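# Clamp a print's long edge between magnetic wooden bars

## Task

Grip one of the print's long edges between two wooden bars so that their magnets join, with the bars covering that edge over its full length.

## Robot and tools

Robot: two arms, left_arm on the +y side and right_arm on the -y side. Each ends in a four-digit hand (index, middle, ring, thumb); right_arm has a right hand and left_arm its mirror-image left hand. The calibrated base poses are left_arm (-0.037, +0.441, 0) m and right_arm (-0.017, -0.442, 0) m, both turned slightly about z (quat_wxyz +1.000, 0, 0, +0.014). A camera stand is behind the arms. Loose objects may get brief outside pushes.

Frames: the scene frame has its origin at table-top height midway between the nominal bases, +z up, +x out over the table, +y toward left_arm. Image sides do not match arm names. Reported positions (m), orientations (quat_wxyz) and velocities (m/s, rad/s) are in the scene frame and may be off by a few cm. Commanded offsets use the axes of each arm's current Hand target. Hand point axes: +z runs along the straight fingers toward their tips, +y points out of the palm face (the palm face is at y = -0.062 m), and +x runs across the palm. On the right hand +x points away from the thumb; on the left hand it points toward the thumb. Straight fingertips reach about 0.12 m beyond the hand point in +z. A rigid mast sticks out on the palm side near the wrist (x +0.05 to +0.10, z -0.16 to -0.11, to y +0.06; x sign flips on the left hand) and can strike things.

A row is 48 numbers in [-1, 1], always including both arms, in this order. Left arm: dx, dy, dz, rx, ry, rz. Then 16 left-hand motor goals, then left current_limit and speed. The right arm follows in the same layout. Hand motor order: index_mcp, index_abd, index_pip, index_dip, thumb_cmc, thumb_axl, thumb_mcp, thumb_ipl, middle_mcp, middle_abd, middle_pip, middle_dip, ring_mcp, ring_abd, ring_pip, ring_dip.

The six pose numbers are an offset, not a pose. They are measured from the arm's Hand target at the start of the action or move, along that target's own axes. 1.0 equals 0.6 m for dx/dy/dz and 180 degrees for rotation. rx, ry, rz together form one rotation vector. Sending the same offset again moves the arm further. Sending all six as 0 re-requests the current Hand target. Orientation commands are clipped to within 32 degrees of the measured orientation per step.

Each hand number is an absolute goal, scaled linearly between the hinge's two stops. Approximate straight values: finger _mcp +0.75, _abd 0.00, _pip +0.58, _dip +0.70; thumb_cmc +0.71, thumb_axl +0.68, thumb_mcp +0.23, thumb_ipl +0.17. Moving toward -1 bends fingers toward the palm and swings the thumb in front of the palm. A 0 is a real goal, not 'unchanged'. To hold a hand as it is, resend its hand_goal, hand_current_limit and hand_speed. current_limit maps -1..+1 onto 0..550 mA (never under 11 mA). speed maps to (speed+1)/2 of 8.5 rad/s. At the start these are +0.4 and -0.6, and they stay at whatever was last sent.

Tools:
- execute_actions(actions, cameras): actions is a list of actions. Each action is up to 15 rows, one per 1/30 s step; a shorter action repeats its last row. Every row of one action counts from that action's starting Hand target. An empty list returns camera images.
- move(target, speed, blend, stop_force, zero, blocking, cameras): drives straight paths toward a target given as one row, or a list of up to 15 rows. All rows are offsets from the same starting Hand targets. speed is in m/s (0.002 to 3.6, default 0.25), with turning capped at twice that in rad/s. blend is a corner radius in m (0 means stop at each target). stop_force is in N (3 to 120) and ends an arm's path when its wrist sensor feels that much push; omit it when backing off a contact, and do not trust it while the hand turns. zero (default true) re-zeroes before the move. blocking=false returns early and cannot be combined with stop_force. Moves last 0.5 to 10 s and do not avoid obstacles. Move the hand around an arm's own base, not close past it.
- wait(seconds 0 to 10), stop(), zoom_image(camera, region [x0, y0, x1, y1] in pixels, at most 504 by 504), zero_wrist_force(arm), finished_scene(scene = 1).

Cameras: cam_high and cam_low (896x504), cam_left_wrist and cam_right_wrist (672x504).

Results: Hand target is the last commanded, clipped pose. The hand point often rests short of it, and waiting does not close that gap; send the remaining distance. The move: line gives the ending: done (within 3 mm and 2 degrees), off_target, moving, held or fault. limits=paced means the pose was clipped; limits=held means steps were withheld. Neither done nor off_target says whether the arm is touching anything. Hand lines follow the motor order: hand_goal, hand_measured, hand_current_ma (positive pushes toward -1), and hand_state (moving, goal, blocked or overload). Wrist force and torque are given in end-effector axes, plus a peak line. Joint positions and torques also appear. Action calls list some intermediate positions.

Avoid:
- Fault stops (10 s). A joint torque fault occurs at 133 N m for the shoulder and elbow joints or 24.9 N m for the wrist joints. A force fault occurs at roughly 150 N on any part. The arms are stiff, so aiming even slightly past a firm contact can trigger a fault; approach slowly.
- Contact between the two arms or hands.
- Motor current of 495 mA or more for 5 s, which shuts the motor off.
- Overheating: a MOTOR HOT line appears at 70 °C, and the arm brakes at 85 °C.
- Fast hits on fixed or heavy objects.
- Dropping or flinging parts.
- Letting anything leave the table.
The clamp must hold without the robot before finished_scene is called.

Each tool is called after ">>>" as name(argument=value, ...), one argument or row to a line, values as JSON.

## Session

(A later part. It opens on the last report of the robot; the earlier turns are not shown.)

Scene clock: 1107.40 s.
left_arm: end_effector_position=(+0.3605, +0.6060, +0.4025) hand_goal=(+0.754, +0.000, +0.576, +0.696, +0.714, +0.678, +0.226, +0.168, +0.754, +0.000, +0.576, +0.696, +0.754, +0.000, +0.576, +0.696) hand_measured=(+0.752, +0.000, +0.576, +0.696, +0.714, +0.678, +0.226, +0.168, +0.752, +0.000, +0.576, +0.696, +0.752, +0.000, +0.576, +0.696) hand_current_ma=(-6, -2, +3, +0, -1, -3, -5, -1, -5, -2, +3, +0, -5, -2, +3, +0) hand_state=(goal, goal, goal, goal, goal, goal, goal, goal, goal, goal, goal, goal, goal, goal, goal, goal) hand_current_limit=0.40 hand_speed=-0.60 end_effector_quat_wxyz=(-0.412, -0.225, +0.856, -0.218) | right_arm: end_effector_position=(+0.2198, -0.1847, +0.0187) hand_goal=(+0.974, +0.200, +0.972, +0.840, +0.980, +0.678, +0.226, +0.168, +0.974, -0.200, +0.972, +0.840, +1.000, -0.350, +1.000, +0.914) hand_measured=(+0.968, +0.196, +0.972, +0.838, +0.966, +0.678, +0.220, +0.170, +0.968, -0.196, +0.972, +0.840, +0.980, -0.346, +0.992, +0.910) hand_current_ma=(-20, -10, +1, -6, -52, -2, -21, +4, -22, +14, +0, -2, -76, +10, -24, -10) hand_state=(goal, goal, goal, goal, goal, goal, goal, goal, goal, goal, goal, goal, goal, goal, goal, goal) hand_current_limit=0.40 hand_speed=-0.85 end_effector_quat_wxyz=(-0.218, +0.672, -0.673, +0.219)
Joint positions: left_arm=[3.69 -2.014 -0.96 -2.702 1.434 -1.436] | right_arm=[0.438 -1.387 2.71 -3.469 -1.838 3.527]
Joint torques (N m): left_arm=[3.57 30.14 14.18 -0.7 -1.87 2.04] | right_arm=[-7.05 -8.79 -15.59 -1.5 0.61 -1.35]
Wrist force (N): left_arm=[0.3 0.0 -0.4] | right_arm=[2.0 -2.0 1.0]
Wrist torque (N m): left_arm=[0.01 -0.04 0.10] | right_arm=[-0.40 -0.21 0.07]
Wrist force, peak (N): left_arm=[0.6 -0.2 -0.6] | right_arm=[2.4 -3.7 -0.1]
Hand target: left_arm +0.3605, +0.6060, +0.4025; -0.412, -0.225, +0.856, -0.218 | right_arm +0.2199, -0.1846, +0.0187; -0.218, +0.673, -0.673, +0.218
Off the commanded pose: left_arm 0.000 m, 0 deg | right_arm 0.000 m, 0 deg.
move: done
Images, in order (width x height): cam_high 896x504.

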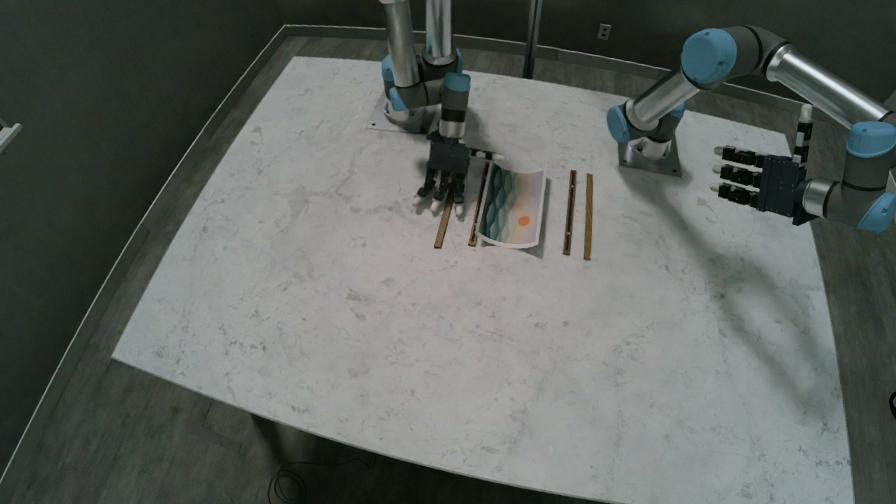

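>>> move(
  target=[0,0,0,0,0,0,0.754,0,0.576,0.696,0.714,0.678,0.226,0.168,0.754,0,0.576,0.696,0.754,0,0.576,0.696,0.4,-0.6,0,0.0118,0.0162,0,0,0,0.973,0.2,0.971,0.84,0.98,0.678,0.226,0.168,0.973,-0.2,0.971,0.84,1.0,-0.35,1.0,0.913,0.4,-0.85],
  speed=0.008,
  stop_force=4,
)

>>> move(
  target=[0,0,0,0,0,0,0.754,0,0.576,0.696,0.714,0.678,0.226,0.168,0.754,0,0.576,0.696,0.754,0,0.576,0.696,0.4,-0.6,0,0,0,0,0,0,0.973,-0.15,0.971,0.84,0.98,0.678,0.226,0.168,0.973,0.15,0.971,0.84,1.0,-0.35,1.0,0.913,0.7,-0.94],
  speed=0.03,
  cameras=["cam_high"],
)

>>> zoom_image(
  camera="cam_high",
  region=[410, 150, 490, 240],
)

Scene clock: 1118.77 s.
left_arm: end_effector_position=(+0.3605, +0.6060, +0.4025) hand_goal=(+0.754, +0.000, +0.576, +0.696, +0.714, +0.678, +0.226, +0.168, +0.754, +0.000, +0.576, +0.696, +0.754, +0.000, +0.576, +0.696) hand_measured=(+0.752, +0.000, +0.576, +0.696, +0.714, +0.678, +0.226, +0.168, +0.752, +0.000, +0.576, +0.696, +0.752, +0.000, +0.576, +0.696) hand_current_ma=(-6, -2, +3, +0, -1, -3, -5, -1, -5, -2, +3, +0, -5, -2, +3, +0) hand_state=(goal, goal, goal, goal, goal, goal, goal, goal, goal, goal, goal, goal, goal, goal, goal, goal) hand_current_limit=0.40 hand_speed=-0.60 end_effector_quat_wxyz=(-0.412, -0.225, +0.856, -0.218) | right_arm: end_effector_position=(+0.2199, -0.1847, +0.0127) hand_goal=(+0.974, +0.200, +0.972, +0.840, +0.980, +0.678, +0.226, +0.168, +0.974, -0.200, +0.972, +0.840, +1.000, -0.350, +1.000, +0.914) hand_measured=(+0.982, +0.196, +0.980, +0.838, +0.966, +0.678, +0.220, +0.170, +0.984, -0.196, +0.976, +0.840, +0.984, -0.346, +0.994, +0.910) hand_current_ma=(+28, -9, +25, -6, -52, -2, -21, +4, +33, +11, +15, -2, -63, +10, -20, -10) hand_state=(goal, goal, goal, goal, goal, goal, goal, goal, goal, goal, goal, goal, goal, goal, goal, goal) hand_current_limit=0.40 hand_speed=-0.85 end_effector_quat_wxyz=(-0.218, +0.673, -0.673, +0.218)
Joint positions: left_arm=[3.69 -2.014 -0.96 -2.702 1.434 -1.436] | right_arm=[0.437 -1.354 2.713 -3.505 -1.837 3.527]
Joint torques (N m): left_arm=[3.6 29.95 14.52 -0.63 -1.93 1.99] | right_arm=[-2.77 -18.57 -13.65 -3.8 1.32 0.43]
Wrist force (N): left_arm=[0.2 0.1 -0.3] | right_arm=[2.0 -3.5 0.1]
Wrist torque (N m): left_arm=[0.01 -0.03 0.10] | right_arm=[-0.26 -0.19 0.07]
Wrist force, peak (N): left_arm=[0.7 0.3 -0.3] | right_arm=[2.6 -3.9 -2.8]
Hand target: left_arm +0.3605, +0.6060, +0.4025; -0.412, -0.225, +0.856, -0.218 | right_arm +0.2199, -0.1846, +0.0127; -0.218, +0.672, -0.673, +0.218 (not the last commanded pose)
Off the commanded pose: left_arm 0.000 m, 0 deg | right_arm 0.006 m, 0 deg.
move: contact (right_arm)

Scene clock: 1119.87 s.
left_arm: end_effector_position=(+0.3605, +0.6060, +0.4025) hand_goal=(+0.754, +0.000, +0.576, +0.696, +0.714, +0.678, +0.226, +0.168, +0.754, +0.000, +0.576, +0.696, +0.754, +0.000, +0.576, +0.696) hand_measured=(+0.752, +0.000, +0.576, +0.696, +0.714, +0.678, +0.226, +0.168, +0.752, +0.000, +0.576, +0.696, +0.752, +0.000, +0.576, +0.696) hand_current_ma=(-6, -2, +3, +0, -1, -3, -5, -1, -5, -2, +3, +0, -5, -2, +3, +0) hand_state=(goal, goal, goal, goal, goal, goal, goal, goal, goal, goal, goal, goal, goal, goal, goal, goal) hand_current_limit=0.40 hand_speed=-0.60 end_effector_quat_wxyz=(-0.412, -0.225, +0.856, -0.218) | right_arm: end_effector_position=(+0.2199, -0.1846, +0.0127) hand_goal=(+0.974, -0.150, +0.972, +0.840, +0.980, +0.678, +0.226, +0.168, +0.974, +0.150, +0.972, +0.840, +1.000, -0.350, +1.000, +0.914) hand_measured=(+0.982, +0.078, +0.980, +0.838, +0.966, +0.678, +0.220, +0.170, +0.984, -0.080, +0.976, +0.840, +0.984, -0.346, +0.994, +0.910) hand_current_ma=(+25, +467, +23, -6, -52, -2, -21, +4, +37, -467, +15, -2, -63, +10, -20, -10) hand_state=(goal, blocked, goal, goal, goal, goal, goal, goal, goal, blocked, goal, goal, goal, goal, goal, goal) hand_current_limit=0.70 hand_speed=-0.94 end_effector_quat_wxyz=(-0.218, +0.672, -0.673, +0.218)
Joint positions: left_arm=[3.69 -2.014 -0.96 -2.702 1.434 -1.436] | right_arm=[0.437 -1.354 2.712 -3.505 -1.837 3.527]
Joint torques (N m): left_arm=[3.18 30.33 13.79 -0.76 -1.93 2.02] | right_arm=[-2.76 -16.88 -12.03 -4.08 1.26 0.31]
Wrist force (N): left_arm=[0.4 -0.1 -0.4] | right_arm=[0.2 -5.2 -2.8]
Wrist torque (N m): left_arm=[0.00 -0.06 0.11] | right_arm=[0.03 -0.26 -0.10]
Wrist force, peak (N): left_arm=[0.4 -0.1 -0.4] | right_arm=[0.2 -5.5 -2.6]
Hand target: left_arm +0.3605, +0.6060, +0.4025; -0.412, -0.225, +0.856, -0.218 | right_arm +0.2199, -0.1846, +0.0127; -0.218, +0.672, -0.673, +0.218
Off the commanded pose: left_arm 0.000 m, 0 deg | right_arm 0.000 m, 0 deg.
move: done
Images, in order (width x height): cam_high 896x504.

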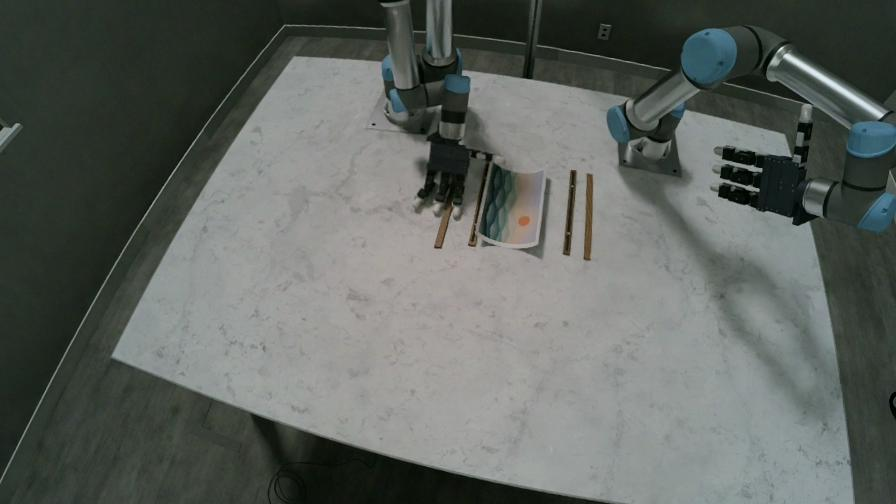

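Scaled by 5.600 from the camera's 896x504 image, which has a finer 1280x720 frame.

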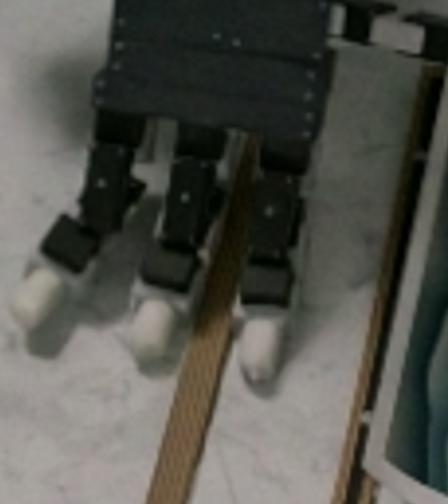

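Now lift slowly a little.

>>> move(
  target=[0,0,0,0,0,0,0.754,0,0.576,0.696,0.714,0.678,0.226,0.168,0.754,0,0.576,0.696,0.754,0,0.576,0.696,0.4,-0.6,0,-0.0196,-0.027,0,0,0,0.973,-0.15,0.971,0.84,0.98,0.678,0.226,0.168,0.973,0.15,0.971,0.84,1.0,-0.35,1.0,0.913,0.7,-0.94],
  speed=0.015,
  cameras=["cam_high","cam_low","cam_right_wrist"],
)

>>> zoom_image(
  camera="cam_high",
  region=[410, 150, 490, 250],
)

>>> zoom_image(
  camera="cam_low",
  region=[380, 205, 450, 275],
)

Scene clock: 1126.50 s.
left_arm: end_effector_position=(+0.3605, +0.6060, +0.4025) hand_goal=(+0.754, +0.000, +0.576, +0.696, +0.714, +0.678, +0.226, +0.168, +0.754, +0.000, +0.576, +0.696, +0.754, +0.000, +0.576, +0.696) hand_measured=(+0.752, +0.000, +0.576, +0.696, +0.714, +0.678, +0.226, +0.168, +0.752, +0.000, +0.576, +0.696, +0.752, +0.000, +0.576, +0.696) hand_current_ma=(-6, -2, +3, +0, -1, -3, -5, -1, -5, -2, +3, +0, -5, -2, +3, +0) hand_state=(goal, goal, goal, goal, goal, goal, goal, goal, goal, goal, goal, goal, goal, goal, goal, goal) hand_current_limit=0.40 hand_speed=-0.60 end_effector_quat_wxyz=(-0.412, -0.225, +0.856, -0.218) | right_arm: end_effector_position=(+0.2199, -0.1846, +0.0328) hand_goal=(+0.974, -0.150, +0.972, +0.840, +0.980, +0.678, +0.226, +0.168, +0.974, +0.150, +0.972, +0.840, +1.000, -0.350, +1.000, +0.914) hand_measured=(+0.960, +0.036, +0.970, +0.838, +0.966, +0.678, +0.220, +0.170, +0.970, -0.070, +0.972, +0.840, +0.984, -0.346, +0.994, +0.910) hand_current_ma=(-50, +468, -9, -6, -51, -2, -21, +4, -10, -467, +0, -1, -63, +10, -20, -10) hand_state=(goal, blocked, goal, goal, goal, goal, goal, goal, goal, blocked, goal, goal, goal, goal, goal, goal) hand_current_limit=0.70 hand_speed=-0.94 end_effector_quat_wxyz=(-0.218, +0.673, -0.673, +0.218) end_effector_velocity=(+0.001, +0.000, +0.000) end_effector_angular_velocity=(+0.000, -0.003, -0.001)
Joint positions: left_arm=[3.69 -2.014 -0.96 -2.702 1.434 -1.436] | right_arm=[0.437 -1.462 2.701 -3.385 -1.837 3.527]
Joint velocities: left_arm=[within noise] | right_arm=[0 0.003 0 -0.005 -0.001 0]
Joint torques (N m): left_arm=[4.23 30.79 13.98 -0.71 -1.98 1.88] | right_arm=[-3.8 -7.98 -10.54 -5.93 1.5 -0.71]
Wrist force (N): left_arm=[0.4 0.0 -0.3] | right_arm=[2.0 -1.8 1.0]
Wrist torque (N m): left_arm=[0.00 -0.05 0.11] | right_arm=[-0.40 -0.21 0.08]
Wrist force, peak (N): left_arm=[0.7 -0.5 -0.4] | right_arm=[0.4 -5.7 -2.5]
Hand target: left_arm +0.3605, +0.6060, +0.4025; -0.412, -0.225, +0.856, -0.218 | right_arm +0.2199, -0.1846, +0.0328; -0.218, +0.672, -0.673, +0.218
Off the commanded pose: left_arm 0.000 m, 0 deg | right_arm 0.000 m, 0 deg.
move: done
Images, in order (width x height): cam_high 896x504, cam_low 896x504, cam_right_wrist 672x504.

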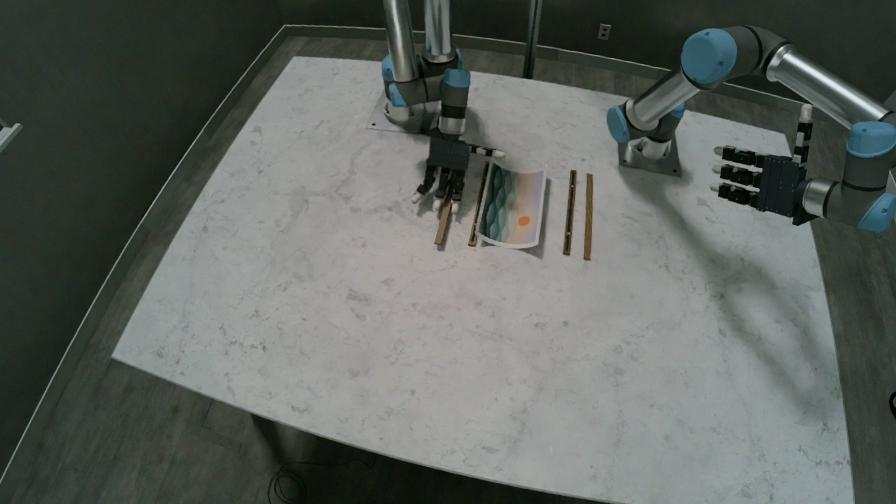

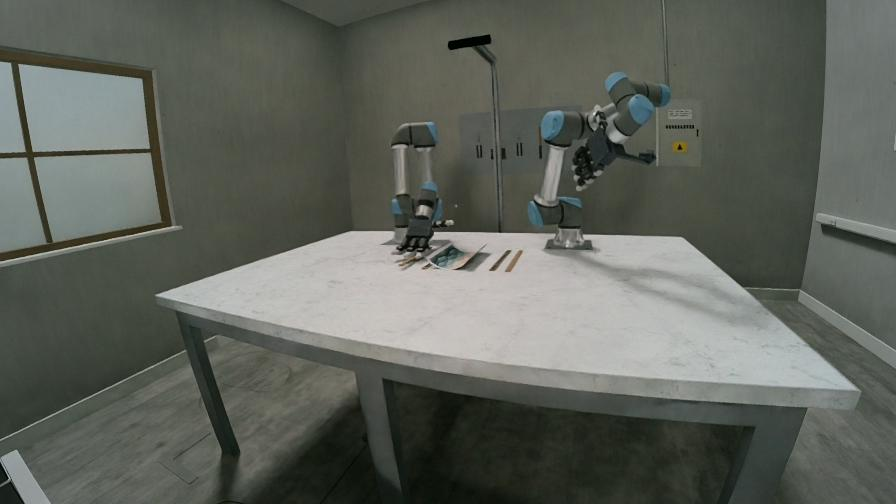

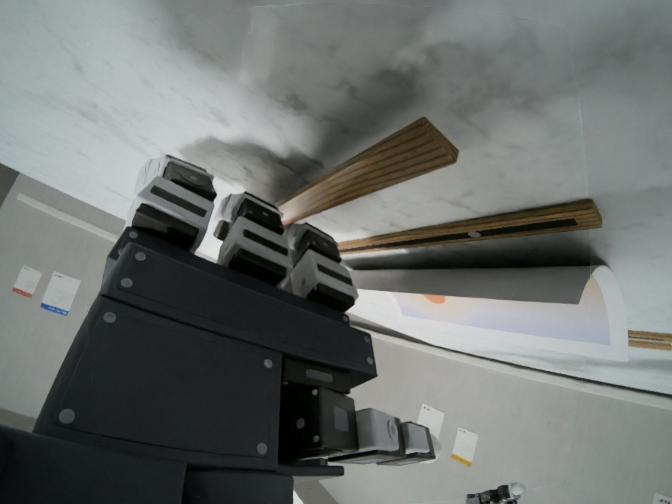

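Scaled by 5.040 from the camera's 896x504 image, which has a finer 1280x720 frame.

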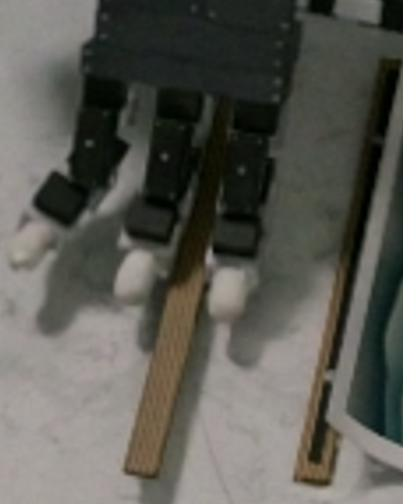

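Scaled by 7.200 from the camera's 896x504 image, which has a finer 1280x720 frame.

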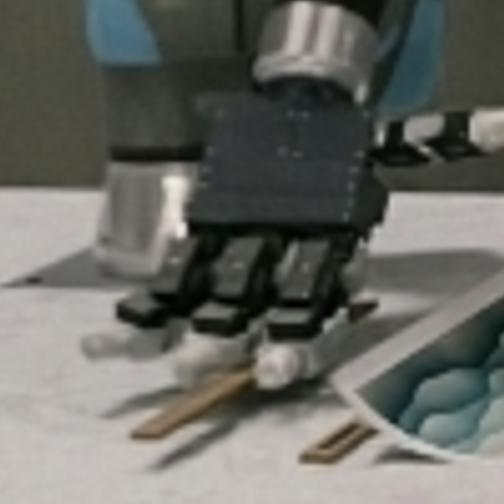

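>>> move(
  target=[0,0,0,0,0,0,0.754,0,0.576,0.696,0.714,0.678,0.226,0.168,0.754,0,0.576,0.696,0.754,0,0.576,0.696,0.4,-0.6,0,-0.0588,-0.0809,0,0,0,0.973,-0.15,0.971,0.84,0.98,0.678,0.226,0.168,0.973,0.15,0.971,0.84,1.0,-0.35,1.0,0.913,0.7,-0.94],
  speed=0.04,
  cameras=["cam_high","cam_low","cam_right_wrist"],
)

>>> zoom_image(
  camera="cam_high",
  region=[410, 130, 510, 250],
)

>>> zoom_image(
  camera="cam_low",
  region=[380, 195, 460, 275],
)

>>> zoom_image(
  camera="cam_high",
  region=[470, 145, 520, 195],
)

>>> zoom_image(
  camera="cam_high",
  region=[455, 205, 505, 255],
)

Scene clock: 1164.97 s.
left_arm: end_effector_position=(+0.3605, +0.6060, +0.4025) hand_goal=(+0.754, +0.000, +0.576, +0.696, +0.714, +0.678, +0.226, +0.168, +0.754, +0.000, +0.576, +0.696, +0.754, +0.000, +0.576, +0.696) hand_measured=(+0.752, +0.000, +0.576, +0.696, +0.714, +0.678, +0.226, +0.168, +0.752, +0.000, +0.576, +0.696, +0.752, +0.000, +0.576, +0.696) hand_current_ma=(-6, -2, +3, +0, -1, -3, -5, -1, -5, -2, +3, +0, -5, -2, +3, +0) hand_state=(goal, goal, goal, goal, goal, goal, goal, goal, goal, goal, goal, goal, goal, goal, goal, goal) hand_current_limit=0.40 hand_speed=-0.60 end_effector_quat_wxyz=(-0.412, -0.225, +0.856, -0.218) | right_arm: end_effector_position=(+0.2200, -0.1846, +0.0928) hand_goal=(+0.974, -0.150, +0.972, +0.840, +0.980, +0.678, +0.226, +0.168, +0.974, +0.150, +0.972, +0.840, +1.000, -0.350, +1.000, +0.914) hand_measured=(+0.960, +0.036, +0.968, +0.838, +0.966, +0.678, +0.220, +0.170, +0.970, -0.070, +0.972, +0.840, +0.984, -0.346, +0.994, +0.910) hand_current_ma=(-52, +467, -10, -6, -51, -2, -21, +4, -12, -467, -1, -1, -63, +10, -20, -10) hand_state=(goal, blocked, goal, goal, goal, goal, goal, goal, goal, blocked, goal, goal, goal, goal, goal, goal) hand_current_limit=0.70 hand_speed=-0.94 end_effector_quat_wxyz=(-0.218, +0.672, -0.673, +0.218)
Joint positions: left_arm=[3.69 -2.014 -0.96 -2.702 1.434 -1.436] | right_arm=[0.437 -1.734 2.636 -3.048 -1.837 3.527]
Joint torques (N m): left_arm=[4.13 30.18 14.09 -0.82 -1.9 1.98] | right_arm=[-1.08 -6.59 -8.03 -5.25 -0.54 -0.04]
Wrist force (N): left_arm=[0.3 0.2 0.0] | right_arm=[2.2 -1.8 1.3]
Wrist torque (N m): left_arm=[-0.01 -0.04 0.10] | right_arm=[-0.43 -0.25 0.10]
Wrist force, peak (N): left_arm=[0.4 0.6 -0.6] | right_arm=[2.4 -1.8 1.9]
Hand target: left_arm +0.3605, +0.6060, +0.4025; -0.412, -0.225, +0.856, -0.218 | right_arm +0.2200, -0.1846, +0.0928; -0.218, +0.672, -0.673, +0.218
Off the commanded pose: left_arm 0.000 m, 0 deg | right_arm 0.000 m, 0 deg.
move: done
Images, in order (width x height): cam_high 896x504, cam_low 896x504, cam_right_wrist 672x504.

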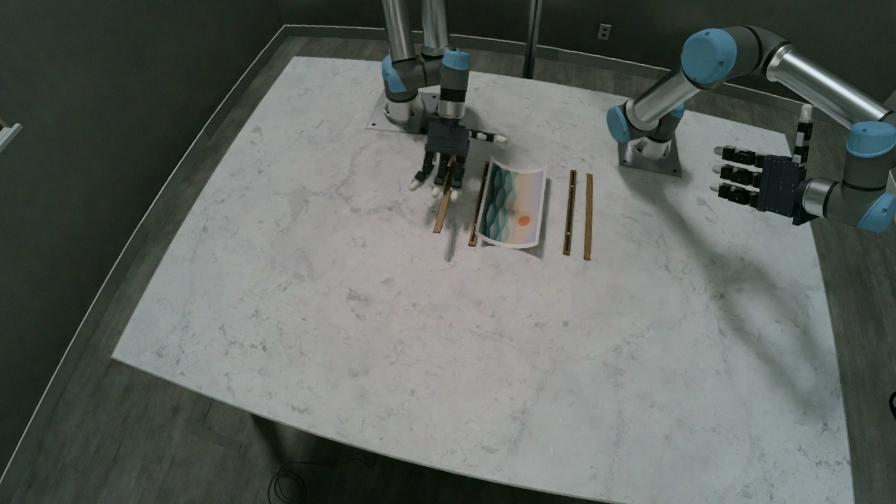

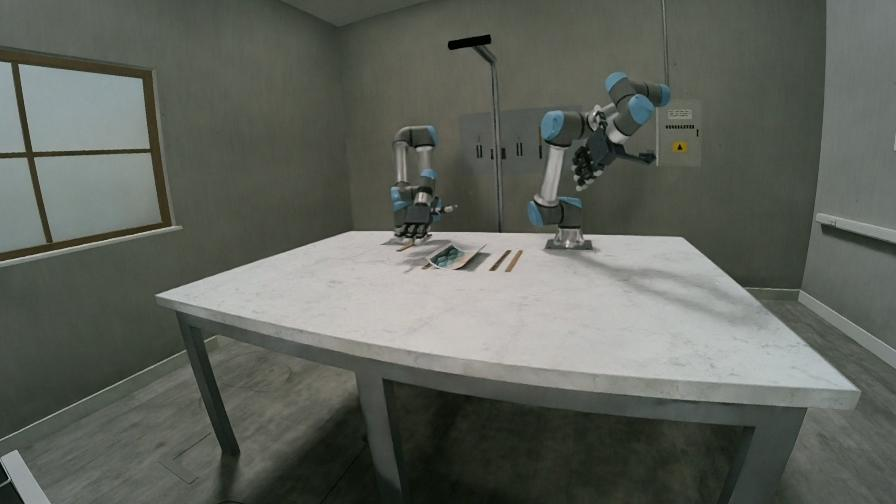

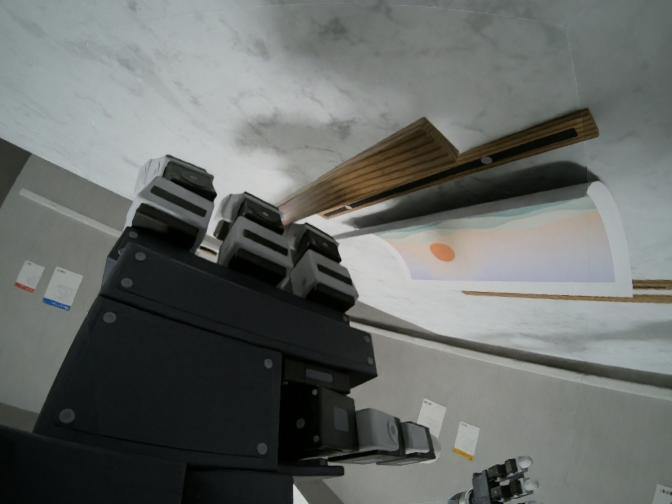

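Scaled by 4.200 from the camera's 896x504 image, which has a finer 1280x720 frame.

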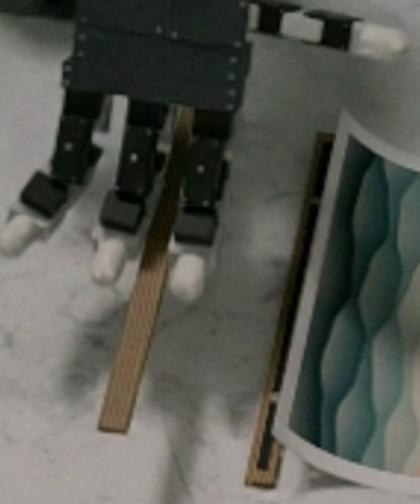

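Scaled by 6.300 from the camera's 896x504 image, which has a finer 1280x720 frame.

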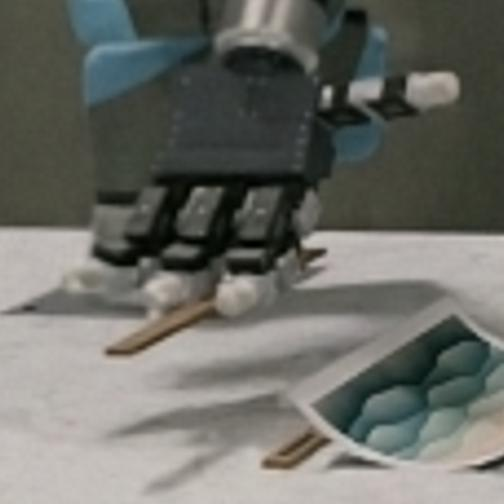

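Scaled by 10.080 from the camera's 896x504 image, which has a finer 1280x720 frame.

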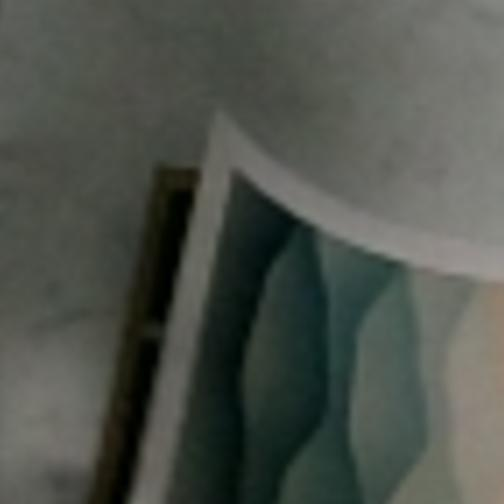

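Scaled by 10.080 from the camera's 896x504 image, which has a finer 1280x720 frame.

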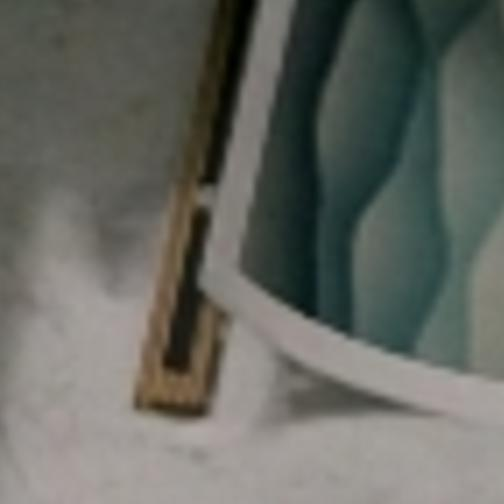

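>>> move(
  target=[0,0,0,0,0,0,0.754,0,0.576,0.696,0.714,0.678,0.226,0.168,0.754,0,0.576,0.696,0.754,0,0.576,0.696,0.4,-0.6,-0.175,0.0445,-0.0323,0,0.0039,0.0054,0.973,-0.15,0.971,0.84,0.98,0.678,0.226,0.168,0.973,0.15,0.971,0.84,1.0,-0.35,1.0,0.913,0.7,-0.94],
  speed=0.06,
  cameras=["cam_high","cam_low","cam_right_wrist"],
)

>>> zoom_image(
  camera="cam_high",
  region=[430, 110, 550, 250],
)

>>> zoom_image(
  camera="cam_low",
  region=[390, 195, 490, 275],
)

Scene clock: 1230.53 s.
left_arm: end_effector_position=(+0.3605, +0.6060, +0.4025) hand_goal=(+0.754, +0.000, +0.576, +0.696, +0.714, +0.678, +0.226, +0.168, +0.754, +0.000, +0.576, +0.696, +0.754, +0.000, +0.576, +0.696) hand_measured=(+0.752, +0.000, +0.576, +0.696, +0.714, +0.678, +0.226, +0.168, +0.752, +0.000, +0.576, +0.696, +0.752, +0.000, +0.576, +0.696) hand_current_ma=(-6, -2, +3, +0, -1, -3, -5, -1, -5, -2, +3, +0, -5, -2, +3, +0) hand_state=(goal, goal, goal, goal, goal, goal, goal, goal, goal, goal, goal, goal, goal, goal, goal, goal) hand_current_limit=0.40 hand_speed=-0.60 end_effector_quat_wxyz=(-0.412, -0.225, +0.856, -0.218) | right_arm: end_effector_position=(+0.1870, -0.0797, +0.0927) hand_goal=(+0.974, -0.150, +0.972, +0.840, +0.980, +0.678, +0.226, +0.168, +0.974, +0.150, +0.972, +0.840, +1.000, -0.350, +1.000, +0.914) hand_measured=(+0.960, +0.036, +0.968, +0.838, +0.966, +0.678, +0.220, +0.170, +0.970, -0.070, +0.972, +0.840, +0.984, -0.346, +0.994, +0.910) hand_current_ma=(-52, +467, -10, -6, -50, -2, -21, +4, -12, -467, -1, -1, -63, +10, -20, -10) hand_state=(goal, blocked, goal, goal, goal, goal, goal, goal, goal, blocked, goal, goal, goal, goal, goal, goal) hand_current_limit=0.70 hand_speed=-0.94 end_effector_quat_wxyz=(-0.216, +0.665, -0.680, +0.221)
Joint positions: left_arm=[3.69 -2.014 -0.96 -2.702 1.434 -1.436] | right_arm=[0.79 -1.563 2.444 -2.904 -2.023 3.874]
Joint torques (N m): left_arm=[3.61 29.86 14.46 -0.86 -1.96 2.04] | right_arm=[-6.71 -25.33 -9.1 -5.83 1.61 -1.33]
Wrist force (N): left_arm=[0.1 0.0 -0.4] | right_arm=[1.7 -1.4 1.0]
Wrist torque (N m): left_arm=[0.01 0.00 0.09] | right_arm=[-0.33 -0.13 0.13]
Wrist force, peak (N): left_arm=[0.5 0.0 -0.8] | right_arm=[2.6 -2.0 2.0]
Hand target: left_arm +0.3605, +0.6060, +0.4025; -0.412, -0.225, +0.856, -0.218 | right_arm +0.1870, -0.0796, +0.0928; -0.216, +0.665, -0.680, +0.221
Off the commanded pose: left_arm 0.000 m, 0 deg | right_arm 0.000 m, 0 deg.
move: done
Images, in order (width x height): cam_high 896x504, cam_low 896x504, cam_right_wrist 672x504.

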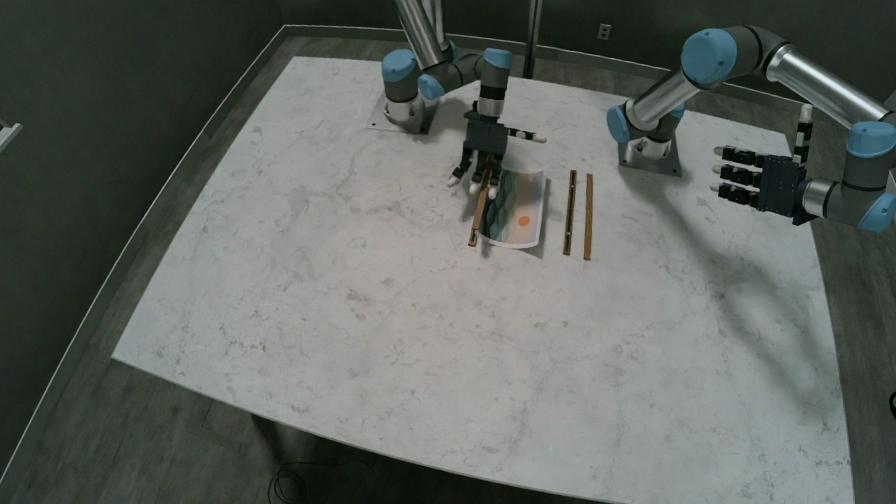

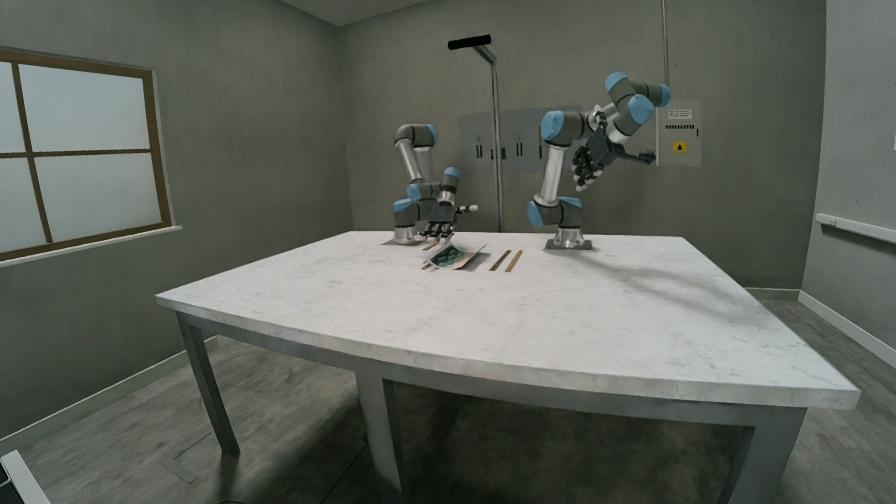

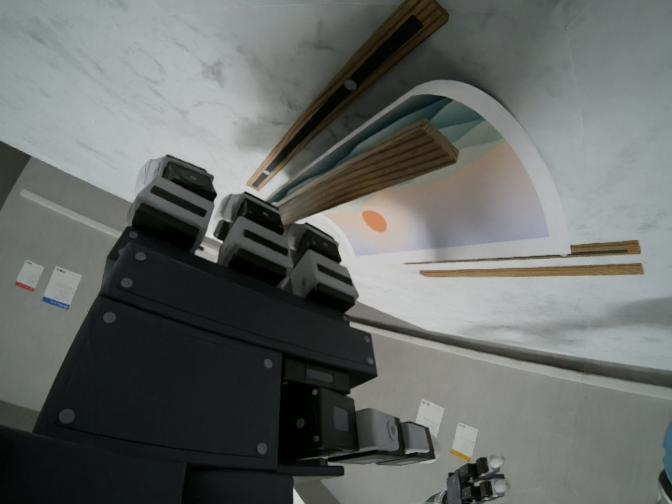

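Scaled by 3.600 from the camera's 896x504 image, which has a finer 1280x720 frame.

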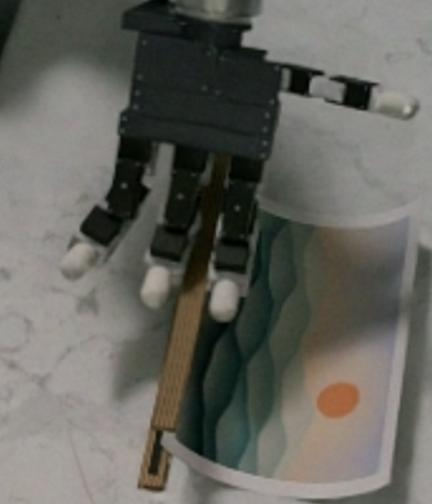

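Scaled by 5.040 from the camera's 896x504 image, which has a finer 1280x720 frame.

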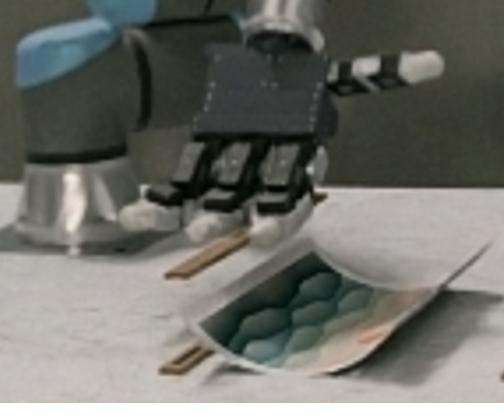

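>>> move(
  target=[
    [0,0,0,0,0,0,0.754,0,0.576,0.696,0.714,0.678,0.226,0.168,0.754,0,0.576,0.696,0.754,0,0.576,0.696,0.4,-0.6,0.0077,-0.0013,0.001,0,-0.0013,-0.0018,0.973,-0.15,0.971,0.84,0.98,0.678,0.226,0.168,0.973,0.15,0.971,0.84,1.0,-0.35,1.0,0.913,0.7,-0.94],
    [0,0,0,0,0,0,0.754,0,0.576,0.696,0.714,0.678,0.226,0.168,0.754,0,0.576,0.696,0.754,0,0.576,0.696,0.4,-0.6,0.0077,0.0359,0.0522,0,-0.0013,-0.0018,0.973,-0.15,0.971,0.84,0.98,0.678,0.226,0.168,0.973,0.15,0.971,0.84,1.0,-0.35,1.0,0.913,0.7,-0.94],
  ],
  speed=0.04,
  cameras=["cam_high","cam_low","cam_right_wrist"],
)

>>> zoom_image(
  camera="cam_high",
  region=[450, 140, 550, 250],
)

>>> zoom_image(
  camera="cam_low",
  region=[400, 205, 490, 275],
)

>>> zoom_image(
  camera="cam_right_wrist",
  region=[230, 20, 630, 280],
)

Scene clock: 1252.77 s.
left_arm: end_effector_position=(+0.3605, +0.6060, +0.4025) hand_goal=(+0.754, +0.000, +0.576, +0.696, +0.714, +0.678, +0.226, +0.168, +0.754, +0.000, +0.576, +0.696, +0.754, +0.000, +0.576, +0.696) hand_measured=(+0.752, +0.000, +0.576, +0.696, +0.714, +0.678, +0.226, +0.168, +0.752, +0.000, +0.576, +0.696, +0.752, +0.000, +0.576, +0.696) hand_current_ma=(-6, -2, +3, +0, -1, -3, -5, -1, -5, -2, +3, +0, -5, -2, +3, +0) hand_state=(goal, goal, goal, goal, goal, goal, goal, goal, goal, goal, goal, goal, goal, goal, goal, goal) hand_current_limit=0.40 hand_speed=-0.60 end_effector_quat_wxyz=(-0.412, -0.225, +0.856, -0.218) | right_arm: end_effector_position=(+0.1878, -0.0843, +0.0547) hand_goal=(+0.974, -0.150, +0.972, +0.840, +0.980, +0.678, +0.226, +0.168, +0.974, +0.150, +0.972, +0.840, +1.000, -0.350, +1.000, +0.914) hand_measured=(+0.960, +0.036, +0.968, +0.838, +0.966, +0.678, +0.220, +0.170, +0.970, -0.070, +0.972, +0.840, +0.984, -0.346, +0.994, +0.910) hand_current_ma=(-52, +467, -10, -6, -50, -2, -21, +4, -12, -467, -1, +0, -63, +10, -20, -10) hand_state=(goal, blocked, goal, goal, goal, goal, goal, goal, goal, blocked, goal, goal, goal, goal, goal, goal) hand_current_limit=0.70 hand_speed=-0.94 end_effector_quat_wxyz=(-0.217, +0.668, -0.677, +0.220)
Joint positions: left_arm=[3.69 -2.014 -0.96 -2.702 1.434 -1.436] | right_arm=[0.777 -1.452 2.493 -3.072 -2.014 3.855]
Joint torques (N m): left_arm=[3.73 29.27 13.88 -0.72 -2 2.01] | right_arm=[5.7 -26.63 -20.47 -1.1 -2.99 -0.26]
Wrist force (N): left_arm=[0.4 -0.2 -0.2] | right_arm=[2.3 -1.1 1.2]
Wrist torque (N m): left_arm=[-0.04 -0.05 0.12] | right_arm=[-0.31 -0.23 0.19]
Wrist force, peak (N): left_arm=[0.5 0.4 -0.8] | right_arm=[2.4 -1.8 1.3]
Hand target: left_arm +0.3605, +0.6060, +0.4025; -0.412, -0.225, +0.856, -0.218 | right_arm +0.1879, -0.0843, +0.0548; -0.217, +0.668, -0.677, +0.220
Off the commanded pose: left_arm 0.000 m, 0 deg | right_arm 0.000 m, 0 deg.
move: done
Images, in order (width x height): cam_high 896x504, cam_low 896x504, cam_right_wrist 672x504.

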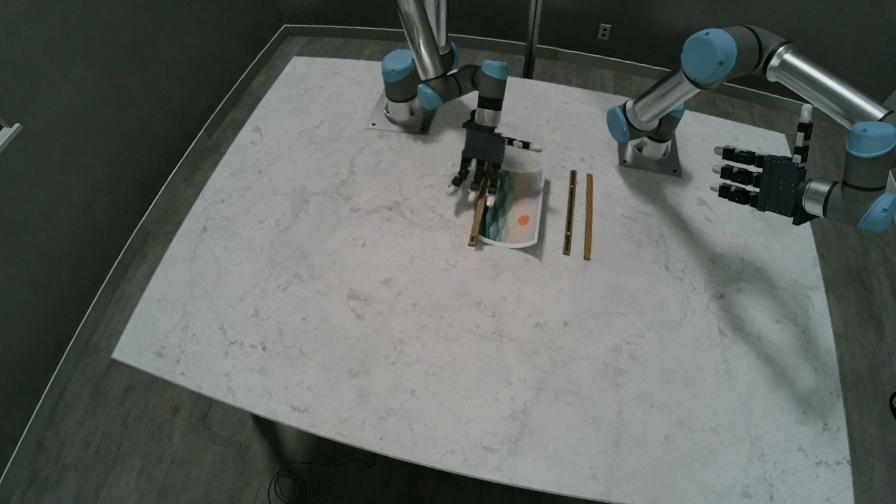

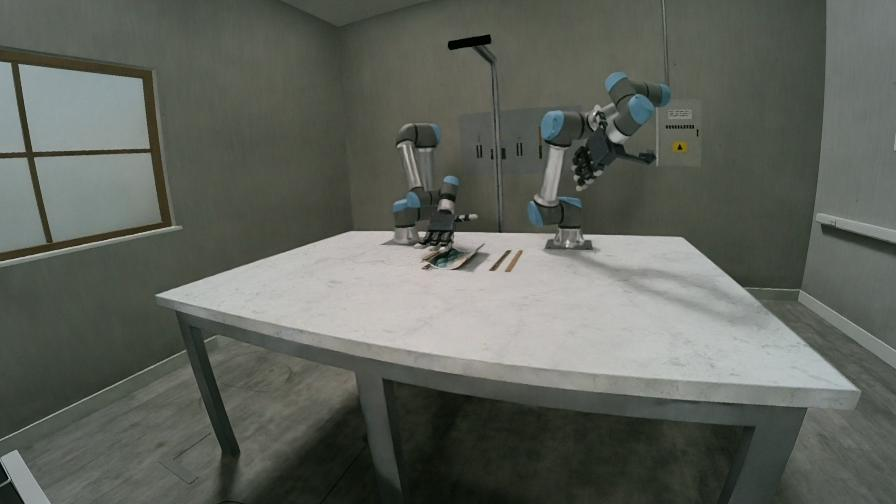

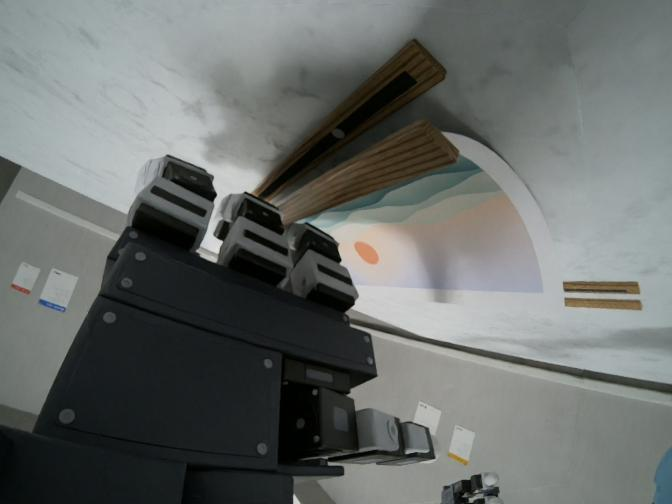

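Scaled by 4.582 from the camera's 896x504 image, which has a finer 1280x720 frame.

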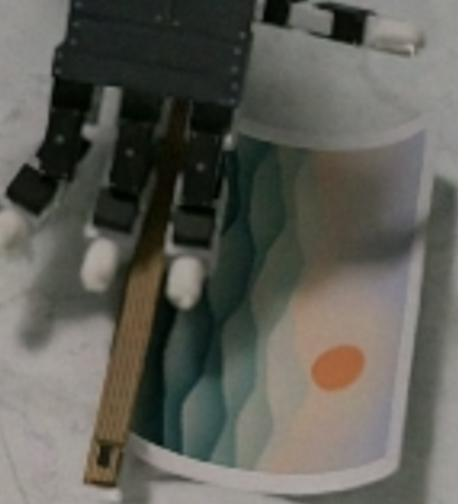

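Scaled by 5.600 from the camera's 896x504 image, which has a finer 1280x720 frame.

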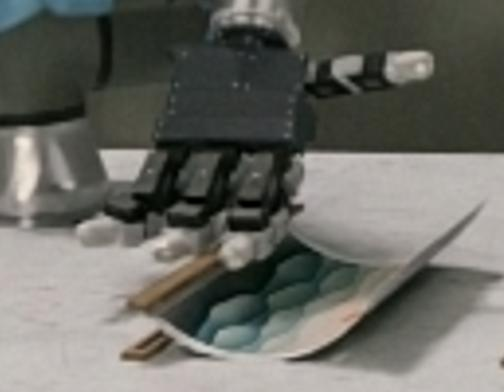

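Scaled by 1.260 from the camera's 672x504 image, which has a finer 960x720 frame.

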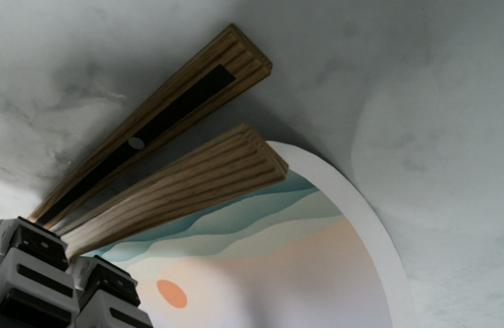

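>>> move(
  target=[0,0,0,0,0,0,0.754,0,0.576,0.696,0.714,0.678,0.226,0.168,0.754,0,0.576,0.696,0.754,0,0.576,0.696,0.4,-0.6,0,0.0176,0.0243,0,0,0,0.973,-0.15,0.971,0.84,0.98,0.678,0.226,0.168,0.973,0.15,0.971,0.84,1.0,-0.35,1.0,0.913,0.7,-0.94],
  speed=0.02,
  stop_force=6,
  cameras=["cam_high","cam_low","cam_right_wrist"],
)

>>> zoom_image(
  camera="cam_high",
  region=[450, 140, 550, 250],
)

>>> zoom_image(
  camera="cam_low",
  region=[400, 205, 490, 275],
)

>>> zoom_image(
  camera="cam_right_wrist",
  region=[230, 20, 630, 280],
)

Scene clock: 1263.40 s.
left_arm: end_effector_position=(+0.3605, +0.6060, +0.4025) hand_goal=(+0.754, +0.000, +0.576, +0.696, +0.714, +0.678, +0.226, +0.168, +0.754, +0.000, +0.576, +0.696, +0.754, +0.000, +0.576, +0.696) hand_measured=(+0.752, +0.000, +0.576, +0.696, +0.714, +0.678, +0.226, +0.168, +0.752, +0.000, +0.576, +0.696, +0.752, +0.000, +0.576, +0.696) hand_current_ma=(-6, -2, +3, +0, -1, -3, -5, -1, -5, -2, +3, +0, -5, -2, +3, +0) hand_state=(goal, goal, goal, goal, goal, goal, goal, goal, goal, goal, goal, goal, goal, goal, goal, goal) hand_current_limit=0.40 hand_speed=-0.60 end_effector_quat_wxyz=(-0.412, -0.225, +0.856, -0.218) | right_arm: end_effector_position=(+0.1879, -0.0843, +0.0368) hand_goal=(+0.974, -0.150, +0.972, +0.840, +0.980, +0.678, +0.226, +0.168, +0.974, +0.150, +0.972, +0.840, +1.000, -0.350, +1.000, +0.914) hand_measured=(+0.960, +0.036, +0.968, +0.838, +0.966, +0.678, +0.220, +0.170, +0.970, -0.070, +0.972, +0.840, +0.984, -0.346, +0.994, +0.910) hand_current_ma=(-52, +467, -10, -6, -50, -2, -21, +4, -12, -467, -1, +0, -63, +10, -20, -10) hand_state=(goal, blocked, goal, goal, goal, goal, goal, goal, goal, blocked, goal, goal, goal, goal, goal, goal) hand_current_limit=0.70 hand_speed=-0.94 end_effector_quat_wxyz=(-0.217, +0.668, -0.677, +0.220)
Joint positions: left_arm=[3.69 -2.014 -0.96 -2.702 1.434 -1.436] | right_arm=[0.777 -1.39 2.506 -3.148 -2.014 3.855]
Joint torques (N m): left_arm=[3.55 29.84 14.68 -0.72 -1.94 1.99] | right_arm=[-4.48 -27.76 -19.32 -1.12 1.3 -0.83]
Wrist force (N): left_arm=[0.6 0.2 -0.5] | right_arm=[1.8 -1.3 1.2]
Wrist torque (N m): left_arm=[0.04 -0.08 0.13] | right_arm=[-0.33 -0.18 0.15]
Wrist force, peak (N): left_arm=[0.5 0.1 -0.6] | right_arm=[2.5 -1.8 1.1]
Hand target: left_arm +0.3605, +0.6060, +0.4025; -0.412, -0.225, +0.856, -0.218 | right_arm +0.1879, -0.0843, +0.0368; -0.217, +0.668, -0.677, +0.220
Off the commanded pose: left_arm 0.000 m, 0 deg | right_arm 0.000 m, 0 deg.
move: done
Images, in order (width x height): cam_high 896x504, cam_low 896x504, cam_right_wrist 672x504.

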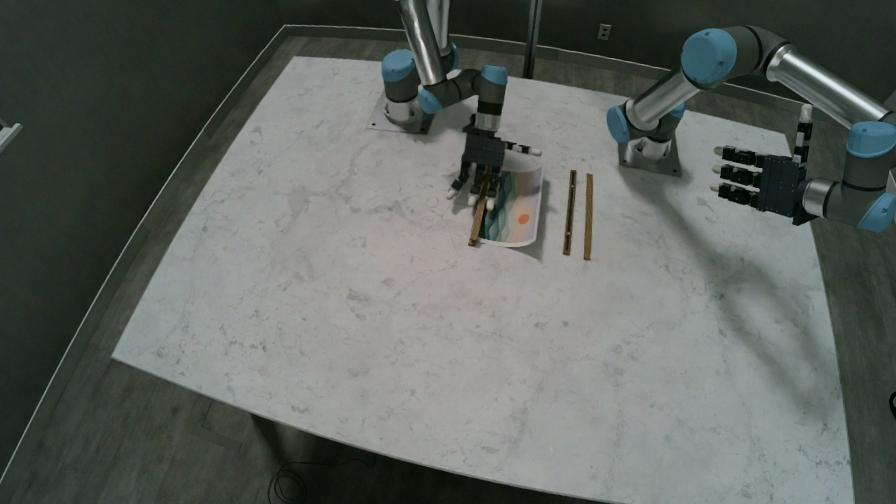

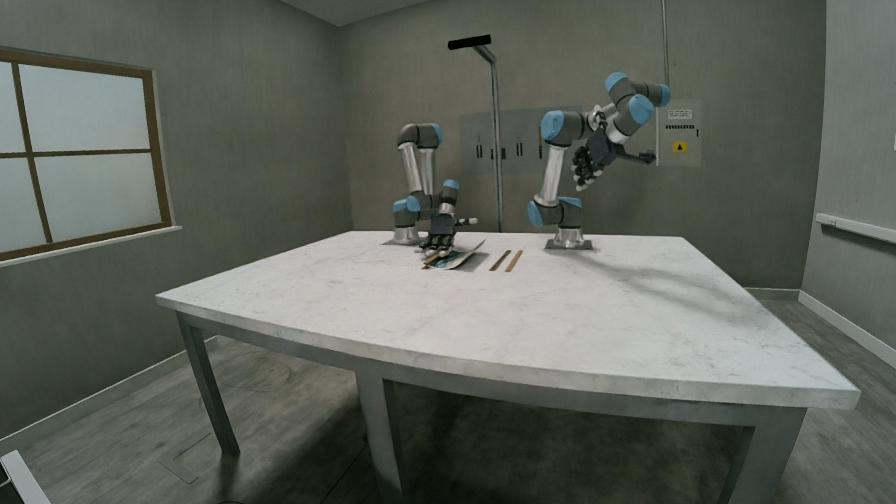

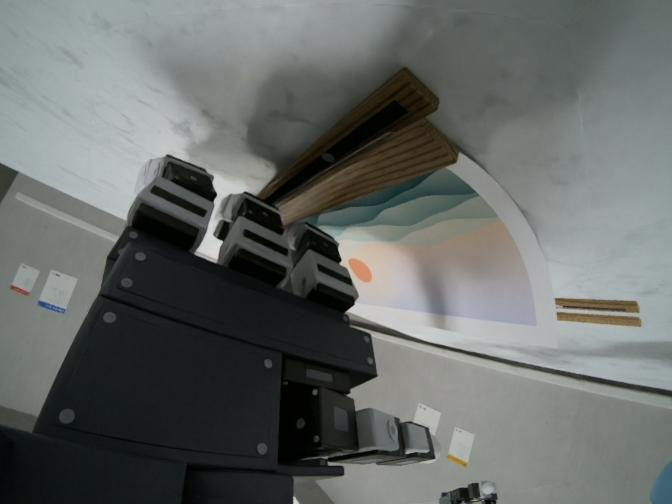

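Scaled by 4.582 from the camera's 896x504 image, which has a finer 1280x720 frame.

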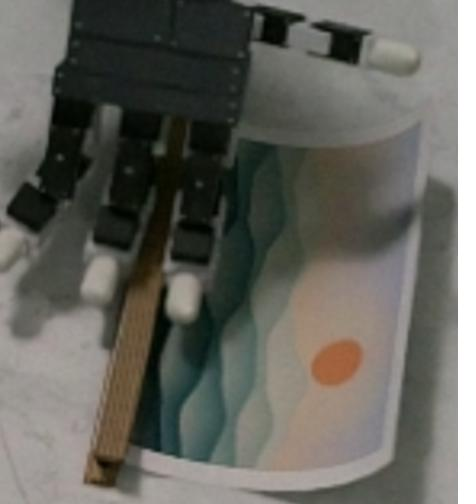

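Scaled by 5.600 from the camera's 896x504 image, which has a finer 1280x720 frame.

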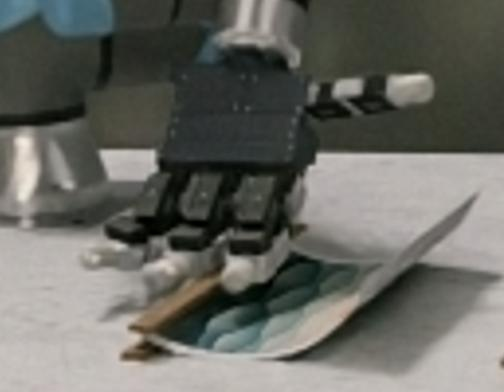

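Scaled by 1.260 from the camera's 672x504 image, which has a finer 960x720 frame.

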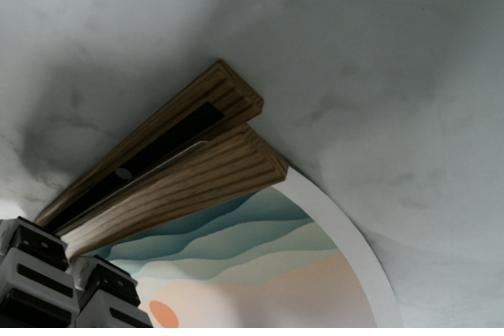

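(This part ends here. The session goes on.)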